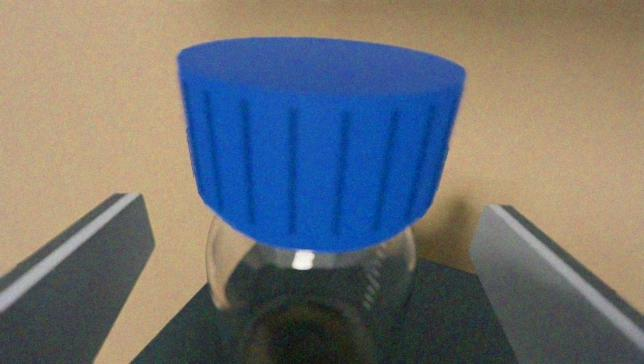

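Request:
{"fn": "move", "kwargs": {
  "joints": {"right_gripper_m": 0.045},
  "contact_limits": {"right_gripper_m": 450}
}}

Request:
{"fn": "move", "kwargs": {
  "target": {"side": "right", "x": 0.339, "y": 0.2165, "z": 1.256, "quat_wxyz": [0.3905, -0.3905, -0.5895, 0.5895]},
  "min_time_s": 0.5
}}

Request:
{"fn": "move", "kwargs": {
  "target": {"side": "right", "x": 0.294, "y": 0.1977, "z": 1.259, "quat_wxyz": [0.3905, -0.3905, -0.5895, 0.5895]},
  "min_time_s": 0.6
}}

Request:
{"fn": "move", "kwargs": {
  "target": {"side": "right", "x": 0.205, "y": 0.16, "z": 1.275, "quat_wxyz": [0.3905, -0.3905, -0.5895, 0.5895]},
  "min_time_s": 0.8,
  "cameras": ["head_camera", "right_wrist_camera"]
}}

Scene clock: 34.27 s.
Joint torques (N m): left_arm=[-1.81 7.1 0.32 -1.3 -0.05 -0.77 0.35] | right_arm=[-21.98 -8.61 -5.76 0.86 1.23 0.6 -0.2]
External joint torques (N m): left_arm=[0.41 1.02 -0.36 0.11 -0.08 -0.17 0.36] | right_arm=[-0.69 -1.05 2.05 0.33 -0.17 0.08 -0.19]
Wrist force (N): left_arm=[-0.5 0.1 -4.7] | right_arm=[3.7 3.7 0.0]
Wrist torque (N m): left_arm=[-0.16 0.06 -0.03] | right_arm=[-0.15 0.07 -0.18]
Wrist force, peak (N): left_arm=[-0.7 0.0 -5.2] | right_arm=[4.4 4.6 0.2]
move: off_target
base_odometry: x=+3.375 y=+0.687 heading=+0.178
lidar_m: 0.41 0.43 0.59 1.12 1.95 2.51 5.42 3.17 2.63 1.66 0.59 0.44
base_status: not commanded
joint_positions: torso_squat_rad=+0.350 torso_shift_rad=+0.000 torso_pitch_rad=+0.000 torso_yaw_rad=+0.000 left_shoulder_pitch_rad=+0.030 left_shoulder_roll_rad=+0.200 left_shoulder_yaw_rad=+0.025 left_elbow_rad=-0.263 left_forearm_roll_rad=-0.030 left_wrist_pitch_rad=-0.019 left_hand_roll_rad=+0.030 left_gripper_m=+0.100 right_shoulder_pitch_rad=-1.562 right_shoulder_roll_rad=+0.000 right_shoulder_yaw_rad=+1.409 right_elbow_rad=-0.925 right_forearm_roll_rad=+0.175 right_wrist_pitch_rad=+0.878 right_hand_roll_rad=-0.269 right_gripper_m=+0.055 head_pan_rad=+0.000 head_tilt_rad=+0.450
joint_status: right_gripper_m off_target (ended at +0.055, target +0.045)
wheel_motors_off: 0
motor_effort: left_wheel=+3(4) right_wheel=-5(5)
contact_limits: right_gripper_m 450 mA
chest: x=-0.2280 y=-0.0002 z=+1.2475 quat_wxyz=(+1.000, +0.000, +0.000, +0.000) (m; base frame)
left_hand: x=-0.1184 y=+0.3741 z=+0.5874 quat_wxyz=(+0.987, +0.101, -0.127, +0.002) (m; base frame)
right_hand: x=+0.3386 y=+0.2161 z=+1.2351 quat_wxyz=(+0.390, -0.390, -0.590, +0.590) (m; base frame)
pictures: none

Scene clock: 35.10 s.
Joint torques (N m): left_arm=[-2.14 7.46 0.06 -1.47 -0.17 -0.7 0.2] | right_arm=[-22.31 -9.89 -8.56 0.61 1.51 0.71 0.3]
External joint torques (N m): left_arm=[0.08 1.38 -0.62 -0.05 -0.21 -0.11 0.22] | right_arm=[-0.94 -1.75 -0.54 -0.02 0.09 0.26 0.31]
Wrist force (N): left_arm=[-0.5 -0.2 -4.9] | right_arm=[3.0 6.0 0.7]
Wrist torque (N m): left_arm=[-0.13 0.05 -0.04] | right_arm=[-0.21 0.04 -0.32]
Wrist force, peak (N): left_arm=[-0.4 -0.3 -5.2] | right_arm=[3.6 6.4 0.7]
move: done
base_odometry: x=+3.375 y=+0.687 heading=+0.178
lidar_m: 0.42 0.44 0.59 1.12 1.95 2.51 5.42 3.17 2.63 1.66 0.59 0.43
base_status: not commanded
joint_positions: torso_squat_rad=+0.350 torso_shift_rad=+0.000 torso_pitch_rad=+0.000 torso_yaw_rad=+0.000 left_shoulder_pitch_rad=+0.030 left_shoulder_roll_rad=+0.200 left_shoulder_yaw_rad=+0.025 left_elbow_rad=-0.263 left_forearm_roll_rad=-0.030 left_wrist_pitch_rad=-0.019 left_hand_roll_rad=+0.030 left_gripper_m=+0.100 right_shoulder_pitch_rad=-1.597 right_shoulder_roll_rad=-0.020 right_shoulder_yaw_rad=+1.384 right_elbow_rad=-0.950 right_forearm_roll_rad=+0.130 right_wrist_pitch_rad=+0.885 right_hand_roll_rad=-0.228 right_gripper_m=+0.055 head_pan_rad=+0.000 head_tilt_rad=+0.450
joint_status: all done
wheel_motors_off: 0
motor_effort: left_wheel=+3(3) right_wheel=-4(5)
contact_limits: right_gripper_m 450 mA
chest: x=-0.2280 y=-0.0002 z=+1.2475 quat_wxyz=(+1.000, +0.000, +0.000, +0.000) (m; base frame)
left_hand: x=-0.1184 y=+0.3741 z=+0.5874 quat_wxyz=(+0.987, +0.101, -0.127, +0.002) (m; base frame)
right_hand: x=+0.3389 y=+0.2171 z=+1.2555 quat_wxyz=(+0.390, -0.390, -0.591, +0.589) (m; base frame)
right_hand_status: reached (checked arc, planned for 0.5 s): 1 mm and 0.2 deg off.
pictures: none

Scene clock: 36.43 s.
Joint torques (N m): left_arm=[-2.31 7.25 0.31 -1.39 0.04 -0.77 0.32] | right_arm=[-19.34 -8.04 -9.49 -0.13 1.75 0.14 -0.01]
External joint torques (N m): left_arm=[-0.09 1.17 -0.37 0.03 0.01 -0.18 0.33] | right_arm=[1.04 -0.86 0.57 -0.23 0.04 -0.21 0]
Wrist force (N): left_arm=[-0.4 -0.3 -5.1] | right_arm=[2.9 5.9 0.8]
Wrist torque (N m): left_arm=[-0.13 0.06 -0.03] | right_arm=[-0.23 0.00 -0.23]
Wrist force, peak (N): left_arm=[-1.0 -0.2 -5.1] | right_arm=[5.7 6.0 0.3]
move: done
base_odometry: x=+3.375 y=+0.687 heading=+0.178
lidar_m: 0.41 0.43 0.60 1.12 1.95 2.52 5.43 3.17 2.64 1.66 0.60 0.43
base_status: not commanded
joint_positions: torso_squat_rad=+0.350 torso_shift_rad=+0.000 torso_pitch_rad=+0.000 torso_yaw_rad=+0.000 left_shoulder_pitch_rad=+0.030 left_shoulder_roll_rad=+0.200 left_shoulder_yaw_rad=+0.025 left_elbow_rad=-0.263 left_forearm_roll_rad=-0.030 left_wrist_pitch_rad=-0.019 left_hand_roll_rad=+0.030 left_gripper_m=+0.100 right_shoulder_pitch_rad=-1.557 right_shoulder_roll_rad=-0.159 right_shoulder_yaw_rad=+1.380 right_elbow_rad=-1.332 right_forearm_roll_rad=+0.120 right_wrist_pitch_rad=+1.123 right_hand_roll_rad=-0.180 right_gripper_m=+0.055 head_pan_rad=+0.000 head_tilt_rad=+0.450
joint_status: all done
wheel_motors_off: 0
motor_effort: left_wheel=+4(4) right_wheel=-4(5)
contact_limits: right_gripper_m 450 mA
chest: x=-0.2280 y=-0.0002 z=+1.2475 quat_wxyz=(+1.000, +0.000, +0.000, +0.000) (m; base frame)
left_hand: x=-0.1184 y=+0.3741 z=+0.5874 quat_wxyz=(+0.987, +0.101, -0.127, +0.002) (m; base frame)
right_hand: x=+0.2943 y=+0.1980 z=+1.2589 quat_wxyz=(+0.390, -0.391, -0.589, +0.589) (m; base frame)
right_hand_status: reached (checked arc, planned for 0.7 s): 0 mm and 0.0 deg off.
pictures: none

Scene clock: 38.13 s.
Joint torques (N m): left_arm=[-2.39 7.01 0.24 -1.43 -0.1 -0.68 0.18] | right_arm=[-17.12 -6.91 -10.85 -0.64 2.06 0.19 0.16]
External joint torques (N m): left_arm=[-0.17 0.93 -0.44 -0.02 -0.14 -0.09 0.19] | right_arm=[0.68 -0.98 0.04 -0.16 0.11 -0.03 0.17]
Wrist force (N): left_arm=[-0.7 0.0 -5.1] | right_arm=[3.0 5.7 0.6]
Wrist torque (N m): left_arm=[-0.18 0.02 -0.03] | right_arm=[-0.18 0.06 -0.28]
Wrist force, peak (N): left_arm=[-0.6 0.0 -5.2] | right_arm=[3.8 7.2 0.2]
move: done
base_odometry: x=+3.375 y=+0.687 heading=+0.178
lidar_m: 0.41 0.43 0.60 1.12 1.95 2.52 5.42 3.17 2.63 1.65 0.61 0.43
base_status: not commanded
joint_positions: torso_squat_rad=+0.350 torso_shift_rad=+0.000 torso_pitch_rad=+0.000 torso_yaw_rad=+0.000 left_shoulder_pitch_rad=+0.030 left_shoulder_roll_rad=+0.200 left_shoulder_yaw_rad=+0.025 left_elbow_rad=-0.263 left_forearm_roll_rad=-0.030 left_wrist_pitch_rad=-0.019 left_hand_roll_rad=+0.030 left_gripper_m=+0.100 right_shoulder_pitch_rad=-1.526 right_shoulder_roll_rad=-0.297 right_shoulder_yaw_rad=+1.361 right_elbow_rad=-1.858 right_forearm_roll_rad=+0.104 right_wrist_pitch_rad=+1.502 right_hand_roll_rad=-0.113 right_gripper_m=+0.055 head_pan_rad=+0.000 head_tilt_rad=+0.450
joint_status: all done
wheel_motors_off: 0
motor_effort: left_wheel=+4(4) right_wheel=-4(6)
contact_limits: right_gripper_m 450 mA
chest: x=-0.2280 y=-0.0002 z=+1.2475 quat_wxyz=(+1.000, +0.000, +0.000, +0.000) (m; base frame)
left_hand: x=-0.1184 y=+0.3741 z=+0.5874 quat_wxyz=(+0.987, +0.101, -0.127, +0.002) (m; base frame)
right_hand: x=+0.2050 y=+0.1600 z=+1.2749 quat_wxyz=(+0.390, -0.391, -0.589, +0.590) (m; base frame)
right_hand_status: reached (checked arc, planned for 0.8 s): 0 mm and 0.0 deg off.
pictures: head_camera, right_wrist_camera
camera_calibration:
head_camera: T_world_to_cam=[[-0.025389, -0.999329, 0.026415, -0.0389791], [-0.401787, -0.0139947, -0.915626, 1.30112], [0.915381, -0.03386, -0.401162, 0.71228], [0, 0, 0, 1]] pos_world=[-0.130223, 0.0033737, 1.47811]
right_wrist_camera: T_world_to_cam=[[0.374037, -0.925964, 0.0518317, 0.00061481], [-0.442786, -0.227409, -0.867309, 1.25996], [0.814884, 0.301456, -0.495064, 0.488039], [0, 0, 0, 1]] pos_world=[0.15997, 0.139975, 1.33436]

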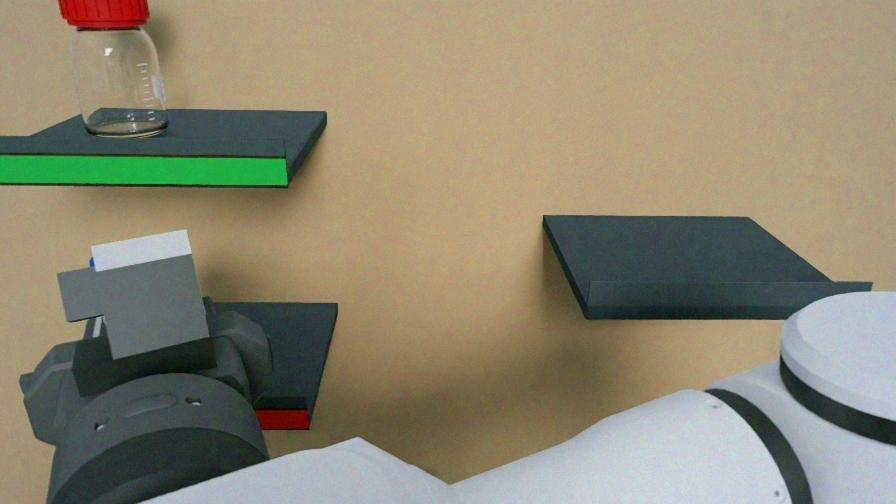

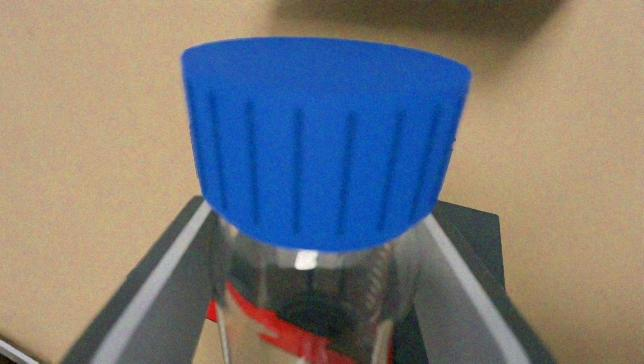

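Request:
{"fn": "move", "kwargs": {
  "target": {"side": "right", "x": 0.198, "y": -0.03, "z": 1.345, "quat_wxyz": [0.4693, -0.4693, -0.5289, 0.5289]},
  "min_time_s": 0.9
}}

Request:
{"fn": "move", "kwargs": {
  "target": {"side": "right", "x": 0.205, "y": -0.20, "z": 1.37, "quat_wxyz": [0.5, -0.5, -0.5, 0.5]},
  "min_time_s": 0.9
}}

Request:
{"fn": "move", "kwargs": {
  "target": {"side": "right", "x": 0.255, "y": -0.203, "z": 1.368, "quat_wxyz": [0.5, -0.5, -0.5, 0.5]},
  "min_time_s": 0.6
}}

Request:
{"fn": "move", "kwargs": {
  "target": {"side": "right", "x": 0.301, "y": -0.205, "z": 1.362, "quat_wxyz": [0.5, -0.5, -0.5, 0.5]},
  "min_time_s": 0.6
}}

Request:
{"fn": "move", "kwargs": {
  "target": {"side": "right", "x": 0.301, "y": -0.205, "z": 1.337, "quat_wxyz": [0.5, -0.5, -0.5, 0.5]},
  "min_time_s": 0.6,
  "cameras": ["head_camera", "right_wrist_camera"]
}}

Scene clock: 40.93 s.
Joint torques (N m): left_arm=[-2.34 7.39 0.25 -1.43 -0.11 -0.72 0.2] | right_arm=[-16.54 -5.67 -9.28 0.42 2.11 -0.19 -0.26]
External joint torques (N m): left_arm=[-0.12 1.3 -0.43 -0.02 -0.14 -0.12 0.21] | right_arm=[0.1 0.08 0.25 -0.11 0.19 -0.18 -0.25]
Wrist force (N): left_arm=[-0.8 -0.1 -4.9] | right_arm=[3.6 6.5 0.3]
Wrist torque (N m): left_arm=[-0.16 0.03 -0.05] | right_arm=[-0.28 0.12 -0.29]
Wrist force, peak (N): left_arm=[-0.5 -0.1 -5.2] | right_arm=[8.0 22.7 2.5]
move: done
base_odometry: x=+3.375 y=+0.687 heading=+0.178
lidar_m: 0.42 0.43 0.60 1.12 1.95 2.52 5.42 3.17 2.64 1.65 0.60 0.43
base_status: not commanded
joint_positions: torso_squat_rad=+0.350 torso_shift_rad=+0.000 torso_pitch_rad=+0.000 torso_yaw_rad=+0.000 left_shoulder_pitch_rad=+0.030 left_shoulder_roll_rad=+0.200 left_shoulder_yaw_rad=+0.025 left_elbow_rad=-0.263 left_forearm_roll_rad=-0.030 left_wrist_pitch_rad=-0.019 left_hand_roll_rad=+0.030 left_gripper_m=+0.100 right_shoulder_pitch_rad=-1.461 right_shoulder_roll_rad=-0.765 right_shoulder_yaw_rad=+1.154 right_elbow_rad=-2.379 right_forearm_roll_rad=-0.068 right_wrist_pitch_rad=+1.834 right_hand_roll_rad=+0.007 right_gripper_m=+0.055 head_pan_rad=+0.000 head_tilt_rad=+0.450
joint_status: all done
wheel_motors_off: 0
motor_effort: left_wheel=+4(5) right_wheel=-4(5)
contact_limits: right_gripper_m 450 mA
chest: x=-0.2280 y=-0.0002 z=+1.2475 quat_wxyz=(+1.000, +0.000, +0.000, +0.000) (m; base frame)
left_hand: x=-0.1184 y=+0.3741 z=+0.5874 quat_wxyz=(+0.987, +0.101, -0.127, +0.002) (m; base frame)
right_hand: x=+0.1980 y=-0.0301 z=+1.3449 quat_wxyz=(+0.469, -0.470, -0.529, +0.529) (m; base frame)
right_hand_status: reached (checked arc, planned for 0.9 s): 0 mm and 0.0 deg off.
pictures: none

Scene clock: 42.23 s.
Joint torques (N m): left_arm=[-2.2 7.25 -0.04 -1.38 -0.11 -0.64 0.17] | right_arm=[-12.33 -7.48 -8.92 1.76 2.21 0.29 -0.09]
External joint torques (N m): left_arm=[0.02 1.15 -0.72 0.04 -0.14 -0.04 0.18] | right_arm=[0.44 -0.71 -0.08 -0.33 0.25 0.18 -0.08]
Wrist force (N): left_arm=[-0.3 -0.2 -5.0] | right_arm=[3.9 6.3 0.2]
Wrist torque (N m): left_arm=[-0.15 0.07 -0.04] | right_arm=[-0.25 0.18 -0.13]
Wrist force, peak (N): left_arm=[-0.4 0.0 -5.2] | right_arm=[4.6 6.8 1.5]
move: done
base_odometry: x=+3.375 y=+0.687 heading=+0.178
lidar_m: 0.42 0.44 0.60 1.13 1.95 2.52 5.42 3.18 2.64 1.65 0.60 0.43
base_status: not commanded
joint_positions: torso_squat_rad=+0.350 torso_shift_rad=+0.000 torso_pitch_rad=+0.000 torso_yaw_rad=+0.000 left_shoulder_pitch_rad=+0.030 left_shoulder_roll_rad=+0.200 left_shoulder_yaw_rad=+0.025 left_elbow_rad=-0.263 left_forearm_roll_rad=-0.030 left_wrist_pitch_rad=-0.019 left_hand_roll_rad=+0.030 left_gripper_m=+0.100 right_shoulder_pitch_rad=-1.248 right_shoulder_roll_rad=-1.440 right_shoulder_yaw_rad=+0.971 right_elbow_rad=-2.582 right_forearm_roll_rad=-0.215 right_wrist_pitch_rad=+1.486 right_hand_roll_rad=-0.057 right_gripper_m=+0.055 head_pan_rad=+0.000 head_tilt_rad=+0.450
joint_status: all done
wheel_motors_off: 0
motor_effort: left_wheel=+4(5) right_wheel=-3(5)
contact_limits: right_gripper_m 450 mA
chest: x=-0.2280 y=-0.0003 z=+1.2475 quat_wxyz=(+1.000, +0.000, +0.000, +0.000) (m; base frame)
left_hand: x=-0.1184 y=+0.3741 z=+0.5874 quat_wxyz=(+0.987, +0.101, -0.127, +0.002) (m; base frame)
right_hand: x=+0.2043 y=-0.1999 z=+1.3699 quat_wxyz=(+0.502, -0.503, -0.498, +0.498) (m; base frame)
right_hand_status: reached (checked arc, planned for 0.9 s): 1 mm and 0.5 deg off.
pictures: none

Scene clock: 43.33 s.
Joint torques (N m): left_arm=[-2.3 7.54 0.11 -1.3 -0.03 -0.76 0.3] | right_arm=[-14.12 -8.14 -8.33 1.35 2.33 0.18 -0.01]
External joint torques (N m): left_arm=[-0.08 1.45 -0.57 0.12 -0.06 -0.16 0.31] | right_arm=[0.62 -0.61 1.74 -0.27 0.43 0.13 0]
Wrist force (N): left_arm=[-0.6 -0.2 -4.9] | right_arm=[3.4 6.1 0.4]
Wrist torque (N m): left_arm=[-0.14 0.05 -0.03] | right_arm=[-0.19 0.08 -0.30]
Wrist force, peak (N): left_arm=[-0.6 -0.1 -5.0] | right_arm=[3.6 7.0 -0.5]
move: done
base_odometry: x=+3.375 y=+0.687 heading=+0.178
lidar_m: 0.41 0.44 0.60 1.12 1.96 2.51 5.42 3.18 2.64 1.66 0.60 0.43
base_status: not commanded
joint_positions: torso_squat_rad=+0.350 torso_shift_rad=+0.000 torso_pitch_rad=+0.000 torso_yaw_rad=+0.000 left_shoulder_pitch_rad=+0.030 left_shoulder_roll_rad=+0.200 left_shoulder_yaw_rad=+0.025 left_elbow_rad=-0.263 left_forearm_roll_rad=-0.030 left_wrist_pitch_rad=-0.019 left_hand_roll_rad=+0.030 left_gripper_m=+0.100 right_shoulder_pitch_rad=-1.234 right_shoulder_roll_rad=-1.384 right_shoulder_yaw_rad=+0.997 right_elbow_rad=-2.382 right_forearm_roll_rad=-0.169 right_wrist_pitch_rad=+1.324 right_hand_roll_rad=-0.022 right_gripper_m=+0.055 head_pan_rad=+0.000 head_tilt_rad=+0.450
joint_status: all done
wheel_motors_off: 0
motor_effort: left_wheel=+4(5) right_wheel=-4(5)
contact_limits: right_gripper_m 450 mA
chest: x=-0.2280 y=-0.0003 z=+1.2475 quat_wxyz=(+1.000, +0.000, +0.000, +0.000) (m; base frame)
left_hand: x=-0.1184 y=+0.3741 z=+0.5874 quat_wxyz=(+0.987, +0.101, -0.127, +0.002) (m; base frame)
right_hand: x=+0.2544 y=-0.2031 z=+1.3681 quat_wxyz=(+0.500, -0.500, -0.500, +0.500) (m; base frame)
right_hand_status: reached (checked arc, planned for 0.6 s): 1 mm and 0.0 deg off.
pictures: none

Scene clock: 44.33 s.
Joint torques (N m): left_arm=[-2.25 7.16 0.42 -1.33 -0.08 -0.62 0.17] | right_arm=[-16.42 -9.72 -9.27 1.05 2.14 0.09 0.15]
External joint torques (N m): left_arm=[-0.04 1.06 -0.26 0.09 -0.12 -0.03 0.18] | right_arm=[0.33 -1.58 1.69 -0.06 0.32 0.11 0.16]
Wrist force (N): left_arm=[-0.6 -0.1 -5.2] | right_arm=[3.1 5.5 0.6]
Wrist torque (N m): left_arm=[-0.16 0.03 -0.04] | right_arm=[-0.17 0.12 -0.28]
Wrist force, peak (N): left_arm=[-0.6 -0.1 -5.2] | right_arm=[2.2 7.2 1.4]
move: done
base_odometry: x=+3.375 y=+0.687 heading=+0.178
lidar_m: 0.42 0.44 0.59 1.13 1.95 2.52 5.42 3.17 2.64 1.65 0.60 0.43
base_status: not commanded
joint_positions: torso_squat_rad=+0.350 torso_shift_rad=+0.000 torso_pitch_rad=+0.000 torso_yaw_rad=+0.000 left_shoulder_pitch_rad=+0.030 left_shoulder_roll_rad=+0.200 left_shoulder_yaw_rad=+0.025 left_elbow_rad=-0.263 left_forearm_roll_rad=-0.030 left_wrist_pitch_rad=-0.019 left_hand_roll_rad=+0.030 left_gripper_m=+0.100 right_shoulder_pitch_rad=-1.232 right_shoulder_roll_rad=-1.302 right_shoulder_yaw_rad=+1.023 right_elbow_rad=-2.186 right_forearm_roll_rad=-0.126 right_wrist_pitch_rad=+1.201 right_hand_roll_rad=+0.007 right_gripper_m=+0.055 head_pan_rad=+0.000 head_tilt_rad=+0.450
joint_status: all done
wheel_motors_off: 0
motor_effort: left_wheel=+4(5) right_wheel=-5(5)
contact_limits: right_gripper_m 450 mA
chest: x=-0.2280 y=-0.0002 z=+1.2475 quat_wxyz=(+1.000, +0.000, +0.000, +0.000) (m; base frame)
left_hand: x=-0.1184 y=+0.3741 z=+0.5874 quat_wxyz=(+0.987, +0.101, -0.127, +0.002) (m; base frame)
right_hand: x=+0.3004 y=-0.2051 z=+1.3620 quat_wxyz=(+0.500, -0.500, -0.500, +0.500) (m; base frame)
right_hand_status: reached (checked arc, planned for 0.6 s): 1 mm and 0.0 deg off.
pictures: none

Scene clock: 45.27 s.
Joint torques (N m): left_arm=[-2.09 7.09 0.35 -1.43 -0.18 -0.5 0.27] | right_arm=[-16.45 -8.72 -9.05 -0.02 2.12 0.17 -0.1]
External joint torques (N m): left_arm=[0.14 1 -0.33 -0.02 -0.21 0.1 0.28] | right_arm=[0.37 -0.31 1.97 -0.57 0.3 0.1 -0.09]
Wrist force (N): left_arm=[-0.8 -0.2 -4.9] | right_arm=[2.7 5.8 0.4]
Wrist torque (N m): left_arm=[-0.14 0.02 -0.04] | right_arm=[-0.15 0.00 -0.05]
Wrist force, peak (N): left_arm=[-0.4 -0.3 -5.2] | right_arm=[3.7 7.1 0.6]
move: done
base_odometry: x=+3.375 y=+0.687 heading=+0.178
lidar_m: 0.41 0.43 0.60 1.12 1.96 2.52 5.43 3.18 2.64 1.65 0.59 0.44
base_status: not commanded
joint_positions: torso_squat_rad=+0.350 torso_shift_rad=+0.000 torso_pitch_rad=+0.000 torso_yaw_rad=+0.000 left_shoulder_pitch_rad=+0.030 left_shoulder_roll_rad=+0.200 left_shoulder_yaw_rad=+0.025 left_elbow_rad=-0.263 left_forearm_roll_rad=-0.030 left_wrist_pitch_rad=-0.019 left_hand_roll_rad=+0.030 left_gripper_m=+0.100 right_shoulder_pitch_rad=-1.178 right_shoulder_roll_rad=-1.281 right_shoulder_yaw_rad=+1.052 right_elbow_rad=-2.192 right_forearm_roll_rad=-0.037 right_wrist_pitch_rad=+1.205 right_hand_roll_rad=-0.035 right_gripper_m=+0.055 head_pan_rad=+0.000 head_tilt_rad=+0.450
joint_status: all done
wheel_motors_off: 0
motor_effort: left_wheel=+4(5) right_wheel=-5(5)
contact_limits: right_gripper_m 450 mA
chest: x=-0.2280 y=-0.0002 z=+1.2475 quat_wxyz=(+1.000, +0.000, +0.000, +0.000) (m; base frame)
left_hand: x=-0.1184 y=+0.3741 z=+0.5874 quat_wxyz=(+0.987, +0.101, -0.127, +0.002) (m; base frame)
right_hand: x=+0.3010 y=-0.2051 z=+1.3371 quat_wxyz=(+0.500, -0.500, -0.500, +0.500) (m; base frame)
right_hand_status: reached (checked arc, planned for 0.6 s): 0 mm and 0.0 deg off.
pictures: head_camera, right_wrist_camera
camera_calibration:
head_camera: T_world_to_cam=[[-0.0253896, -0.999329, 0.0264143, -0.0390781], [-0.401908, -0.0139893, -0.915573, 1.30103], [0.915328, -0.0338621, -0.401283, 0.712449], [0, 0, 0, 1]] pos_world=[-0.130223, 0.00327369, 1.47811]
right_wrist_camera: T_world_to_cam=[[-0.0169592, -0.99853, 0.0514853, -0.273343], [-0.496286, -0.0362951, -0.8674, 1.32873], [0.867994, -0.0402618, -0.494941, 0.464386], [0, 0, 0, 1]] pos_world=[0.251709, -0.206018, 1.39646]

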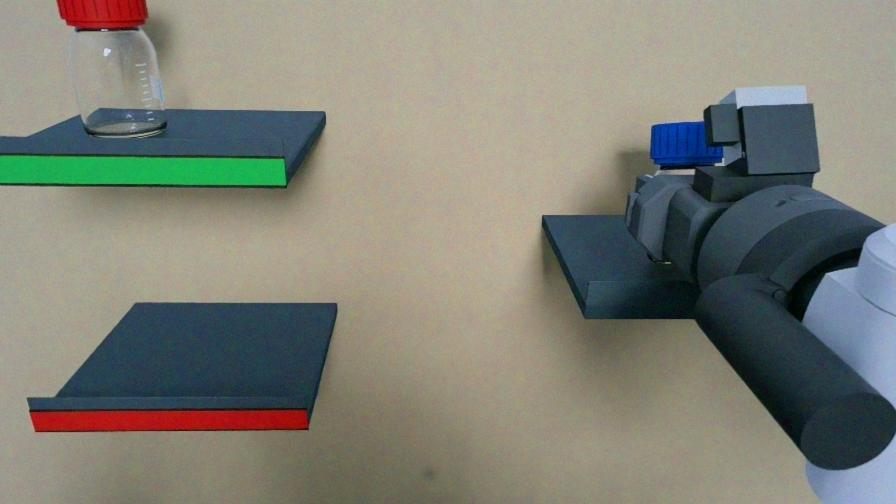

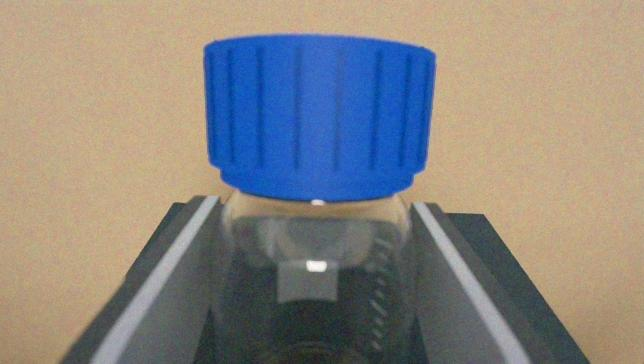

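Request:
{"fn": "move", "kwargs": {
  "contact_limits": {"right_gripper_m": 230}
}}

Request:
{"fn": "move", "kwargs": {
  "target": {"side": "right", "x": 0.294, "y": -0.205, "z": 1.3295, "quat_wxyz": [0.5, -0.5, -0.5, 0.5]},
  "min_time_s": 0.9,
  "cameras": ["right_wrist_camera"]
}}

Scene clock: 46.93 s.
Joint torques (N m): left_arm=[-2.31 7.34 -0.16 -1.33 -0.21 -0.67 0.2] | right_arm=[-16.12 -8.36 -9.25 0.11 2.31 0.25 -0.22]
External joint torques (N m): left_arm=[-0.09 1.25 -0.84 0.09 -0.25 -0.07 0.21] | right_arm=[0.7 0.05 1.77 -0.44 0.49 0.18 -0.21]
Wrist force (N): left_arm=[-0.3 0.5 -5.0] | right_arm=[3.3 5.5 0.9]
Wrist torque (N m): left_arm=[-0.22 0.07 -0.03] | right_arm=[-0.17 0.05 -0.12]
Wrist force, peak (N): left_arm=[-0.6 -0.1 -5.2] | right_arm=[3.9 6.9 0.6]
base_odometry: x=+3.375 y=+0.687 heading=+0.178
lidar_m: 0.41 0.43 0.60 1.12 1.94 2.52 5.43 3.17 2.64 1.65 0.60 0.43
base_status: not commanded
joint_positions: torso_squat_rad=+0.350 torso_shift_rad=+0.000 torso_pitch_rad=+0.000 torso_yaw_rad=+0.000 left_shoulder_pitch_rad=+0.030 left_shoulder_roll_rad=+0.200 left_shoulder_yaw_rad=+0.025 left_elbow_rad=-0.263 left_forearm_roll_rad=-0.030 left_wrist_pitch_rad=-0.019 left_hand_roll_rad=+0.030 left_gripper_m=+0.100 right_shoulder_pitch_rad=-1.178 right_shoulder_roll_rad=-1.281 right_shoulder_yaw_rad=+1.052 right_elbow_rad=-2.192 right_forearm_roll_rad=-0.037 right_wrist_pitch_rad=+1.205 right_hand_roll_rad=-0.035 right_gripper_m=+0.056 head_pan_rad=+0.000 head_tilt_rad=+0.450
joint_status: not commanded
wheel_motors_off: 0
motor_effort: left_wheel=+5(5) right_wheel=-3(5)
contact_limits: right_gripper_m 230 mA
chest: x=-0.2280 y=-0.0002 z=+1.2475 quat_wxyz=(+1.000, +0.000, +0.000, +0.000) (m; base frame)
left_hand: x=-0.1184 y=+0.3741 z=+0.5874 quat_wxyz=(+0.987, +0.101, -0.127, +0.002) (m; base frame)
right_hand: x=+0.3010 y=-0.2051 z=+1.3371 quat_wxyz=(+0.500, -0.500, -0.500, +0.500) (m; base frame)
pictures: none

Scene clock: 48.17 s.
Joint torques (N m): left_arm=[-2.37 6.99 -0.1 -1.42 -0.1 -0.46 0.12] | right_arm=[-7.39 -6.85 -1.36 -0.29 -1.82 -0.26 -0.36]
External joint torques (N m): left_arm=[-0.13 0.9 -0.78 0 -0.13 0.13 0.13] | right_arm=[9.15 1.55 9.55 -0.73 -3.65 -0.36 -0.36]
Wrist force (N): left_arm=[-0.4 -0.1 -5.0] | right_arm=[0.5 -12.4 3.5]
Wrist torque (N m): left_arm=[-0.16 0.07 -0.04] | right_arm=[-0.50 0.04 -0.04]
Wrist force, peak (N): left_arm=[-0.6 0.3 -5.2] | right_arm=[1.6 -12.7 3.8]
move: done
base_odometry: x=+3.375 y=+0.687 heading=+0.178
lidar_m: 0.41 0.44 0.60 1.12 1.95 2.52 5.42 3.18 2.64 1.66 0.59 0.44
base_status: not commanded
joint_positions: torso_squat_rad=+0.350 torso_shift_rad=+0.000 torso_pitch_rad=+0.000 torso_yaw_rad=+0.000 left_shoulder_pitch_rad=+0.030 left_shoulder_roll_rad=+0.200 left_shoulder_yaw_rad=+0.025 left_elbow_rad=-0.263 left_forearm_roll_rad=-0.030 left_wrist_pitch_rad=-0.019 left_hand_roll_rad=+0.030 left_gripper_m=+0.100 right_shoulder_pitch_rad=-1.161 right_shoulder_roll_rad=-1.288 right_shoulder_yaw_rad=+1.058 right_elbow_rad=-2.223 right_forearm_roll_rad=-0.012 right_wrist_pitch_rad=+1.224 right_hand_roll_rad=-0.051 right_gripper_m=+0.056 head_pan_rad=+0.000 head_tilt_rad=+0.450
joint_status: all done
wheel_motors_off: 0
motor_effort: left_wheel=+4(5) right_wheel=-4(5)
contact_limits: right_gripper_m 230 mA
chest: x=-0.2282 y=-0.0002 z=+1.2475 quat_wxyz=(+1.000, +0.000, +0.000, +0.000) (m; base frame)
left_hand: x=-0.1183 y=+0.3741 z=+0.5874 quat_wxyz=(+0.987, +0.101, -0.127, +0.002) (m; base frame)
right_hand: x=+0.2940 y=-0.2049 z=+1.3323 quat_wxyz=(+0.499, -0.501, -0.501, +0.499) (m; base frame)
right_hand_status: reached (checked arc, planned for 0.9 s): 3 mm and 0.3 deg off.
pictures: right_wrist_camera
camera_calibration:
right_wrist_camera: T_world_to_cam=[[-0.0167499, -0.99858, 0.0505758, -0.271803], [-0.492171, -0.0357959, -0.869762, 1.32317], [0.870337, -0.0394603, -0.490872, 0.462184], [0, 0, 0, 1]] pos_world=[0.244418, -0.205815, 1.39146]

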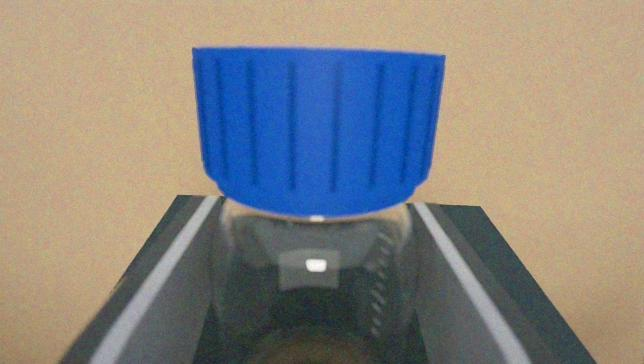

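Request:
{"fn": "move", "kwargs": {
  "target": {"side": "right", "x": 0.286, "y": -0.205, "z": 1.3295, "quat_wxyz": [0.5, -0.5, -0.5, 0.5]},
  "min_time_s": 0.9,
  "cameras": ["right_wrist_camera"]
}}

Scene clock: 51.70 s.
Joint torques (N m): left_arm=[-2.17 6.72 0.11 -1.45 -0.07 -0.64 0.36] | right_arm=[-10.71 -9.38 -5.79 0.68 0.15 0.32 0.05]
External joint torques (N m): left_arm=[0.07 0.64 -0.57 -0.03 -0.1 -0.04 0.37] | right_arm=[5.49 -1.03 4.98 0.25 -1.7 0.21 0.06]
Wrist force (N): left_arm=[-0.7 0.0 -5.1] | right_arm=[4.2 -2.3 1.4]
Wrist torque (N m): left_arm=[-0.15 0.02 -0.02] | right_arm=[-0.43 0.01 -0.21]
Wrist force, peak (N): left_arm=[-0.8 0.2 -5.2] | right_arm=[1.2 -13.1 4.5]
move: done
base_odometry: x=+3.375 y=+0.687 heading=+0.178
lidar_m: 0.42 0.44 0.59 1.12 1.95 2.52 5.42 3.17 2.64 1.65 0.60 0.43
base_status: not commanded
joint_positions: torso_squat_rad=+0.350 torso_shift_rad=+0.000 torso_pitch_rad=+0.000 torso_yaw_rad=+0.000 left_shoulder_pitch_rad=+0.030 left_shoulder_roll_rad=+0.200 left_shoulder_yaw_rad=+0.025 left_elbow_rad=-0.263 left_forearm_roll_rad=-0.030 left_wrist_pitch_rad=-0.019 left_hand_roll_rad=+0.030 left_gripper_m=+0.100 right_shoulder_pitch_rad=-1.154 right_shoulder_roll_rad=-1.300 right_shoulder_yaw_rad=+1.058 right_elbow_rad=-2.257 right_forearm_roll_rad=-0.011 right_wrist_pitch_rad=+1.245 right_hand_roll_rad=-0.056 right_gripper_m=+0.056 head_pan_rad=+0.000 head_tilt_rad=+0.450
joint_status: all done
wheel_motors_off: 0
motor_effort: left_wheel=+4(5) right_wheel=-3(5)
contact_limits: right_gripper_m 230 mA
chest: x=-0.2282 y=-0.0002 z=+1.2475 quat_wxyz=(+1.000, +0.000, +0.000, +0.000) (m; base frame)
left_hand: x=-0.1183 y=+0.3741 z=+0.5874 quat_wxyz=(+0.987, +0.101, -0.127, +0.002) (m; base frame)
right_hand: x=+0.2863 y=-0.2047 z=+1.3306 quat_wxyz=(+0.499, -0.500, -0.501, +0.500) (m; base frame)
right_hand_status: reached (checked arc, planned for 0.9 s): 1 mm and 0.1 deg off.
pictures: right_wrist_camera
camera_calibration:
right_wrist_camera: T_world_to_cam=[[-0.0162782, -0.998554, 0.0512293, -0.272668], [-0.494356, -0.0364978, -0.868493, 1.31679], [0.869107, -0.039463, -0.493047, 0.471297], [0, 0, 0, 1]] pos_world=[0.236915, -0.205615, 1.38996]

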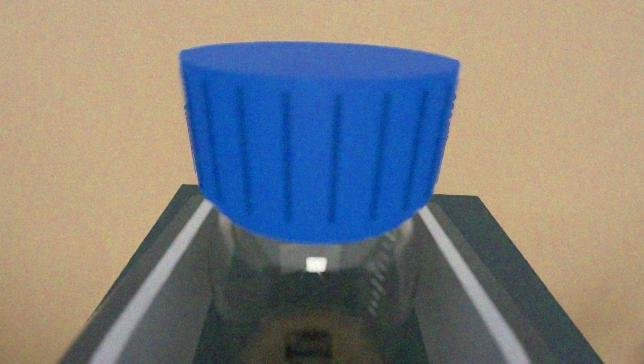

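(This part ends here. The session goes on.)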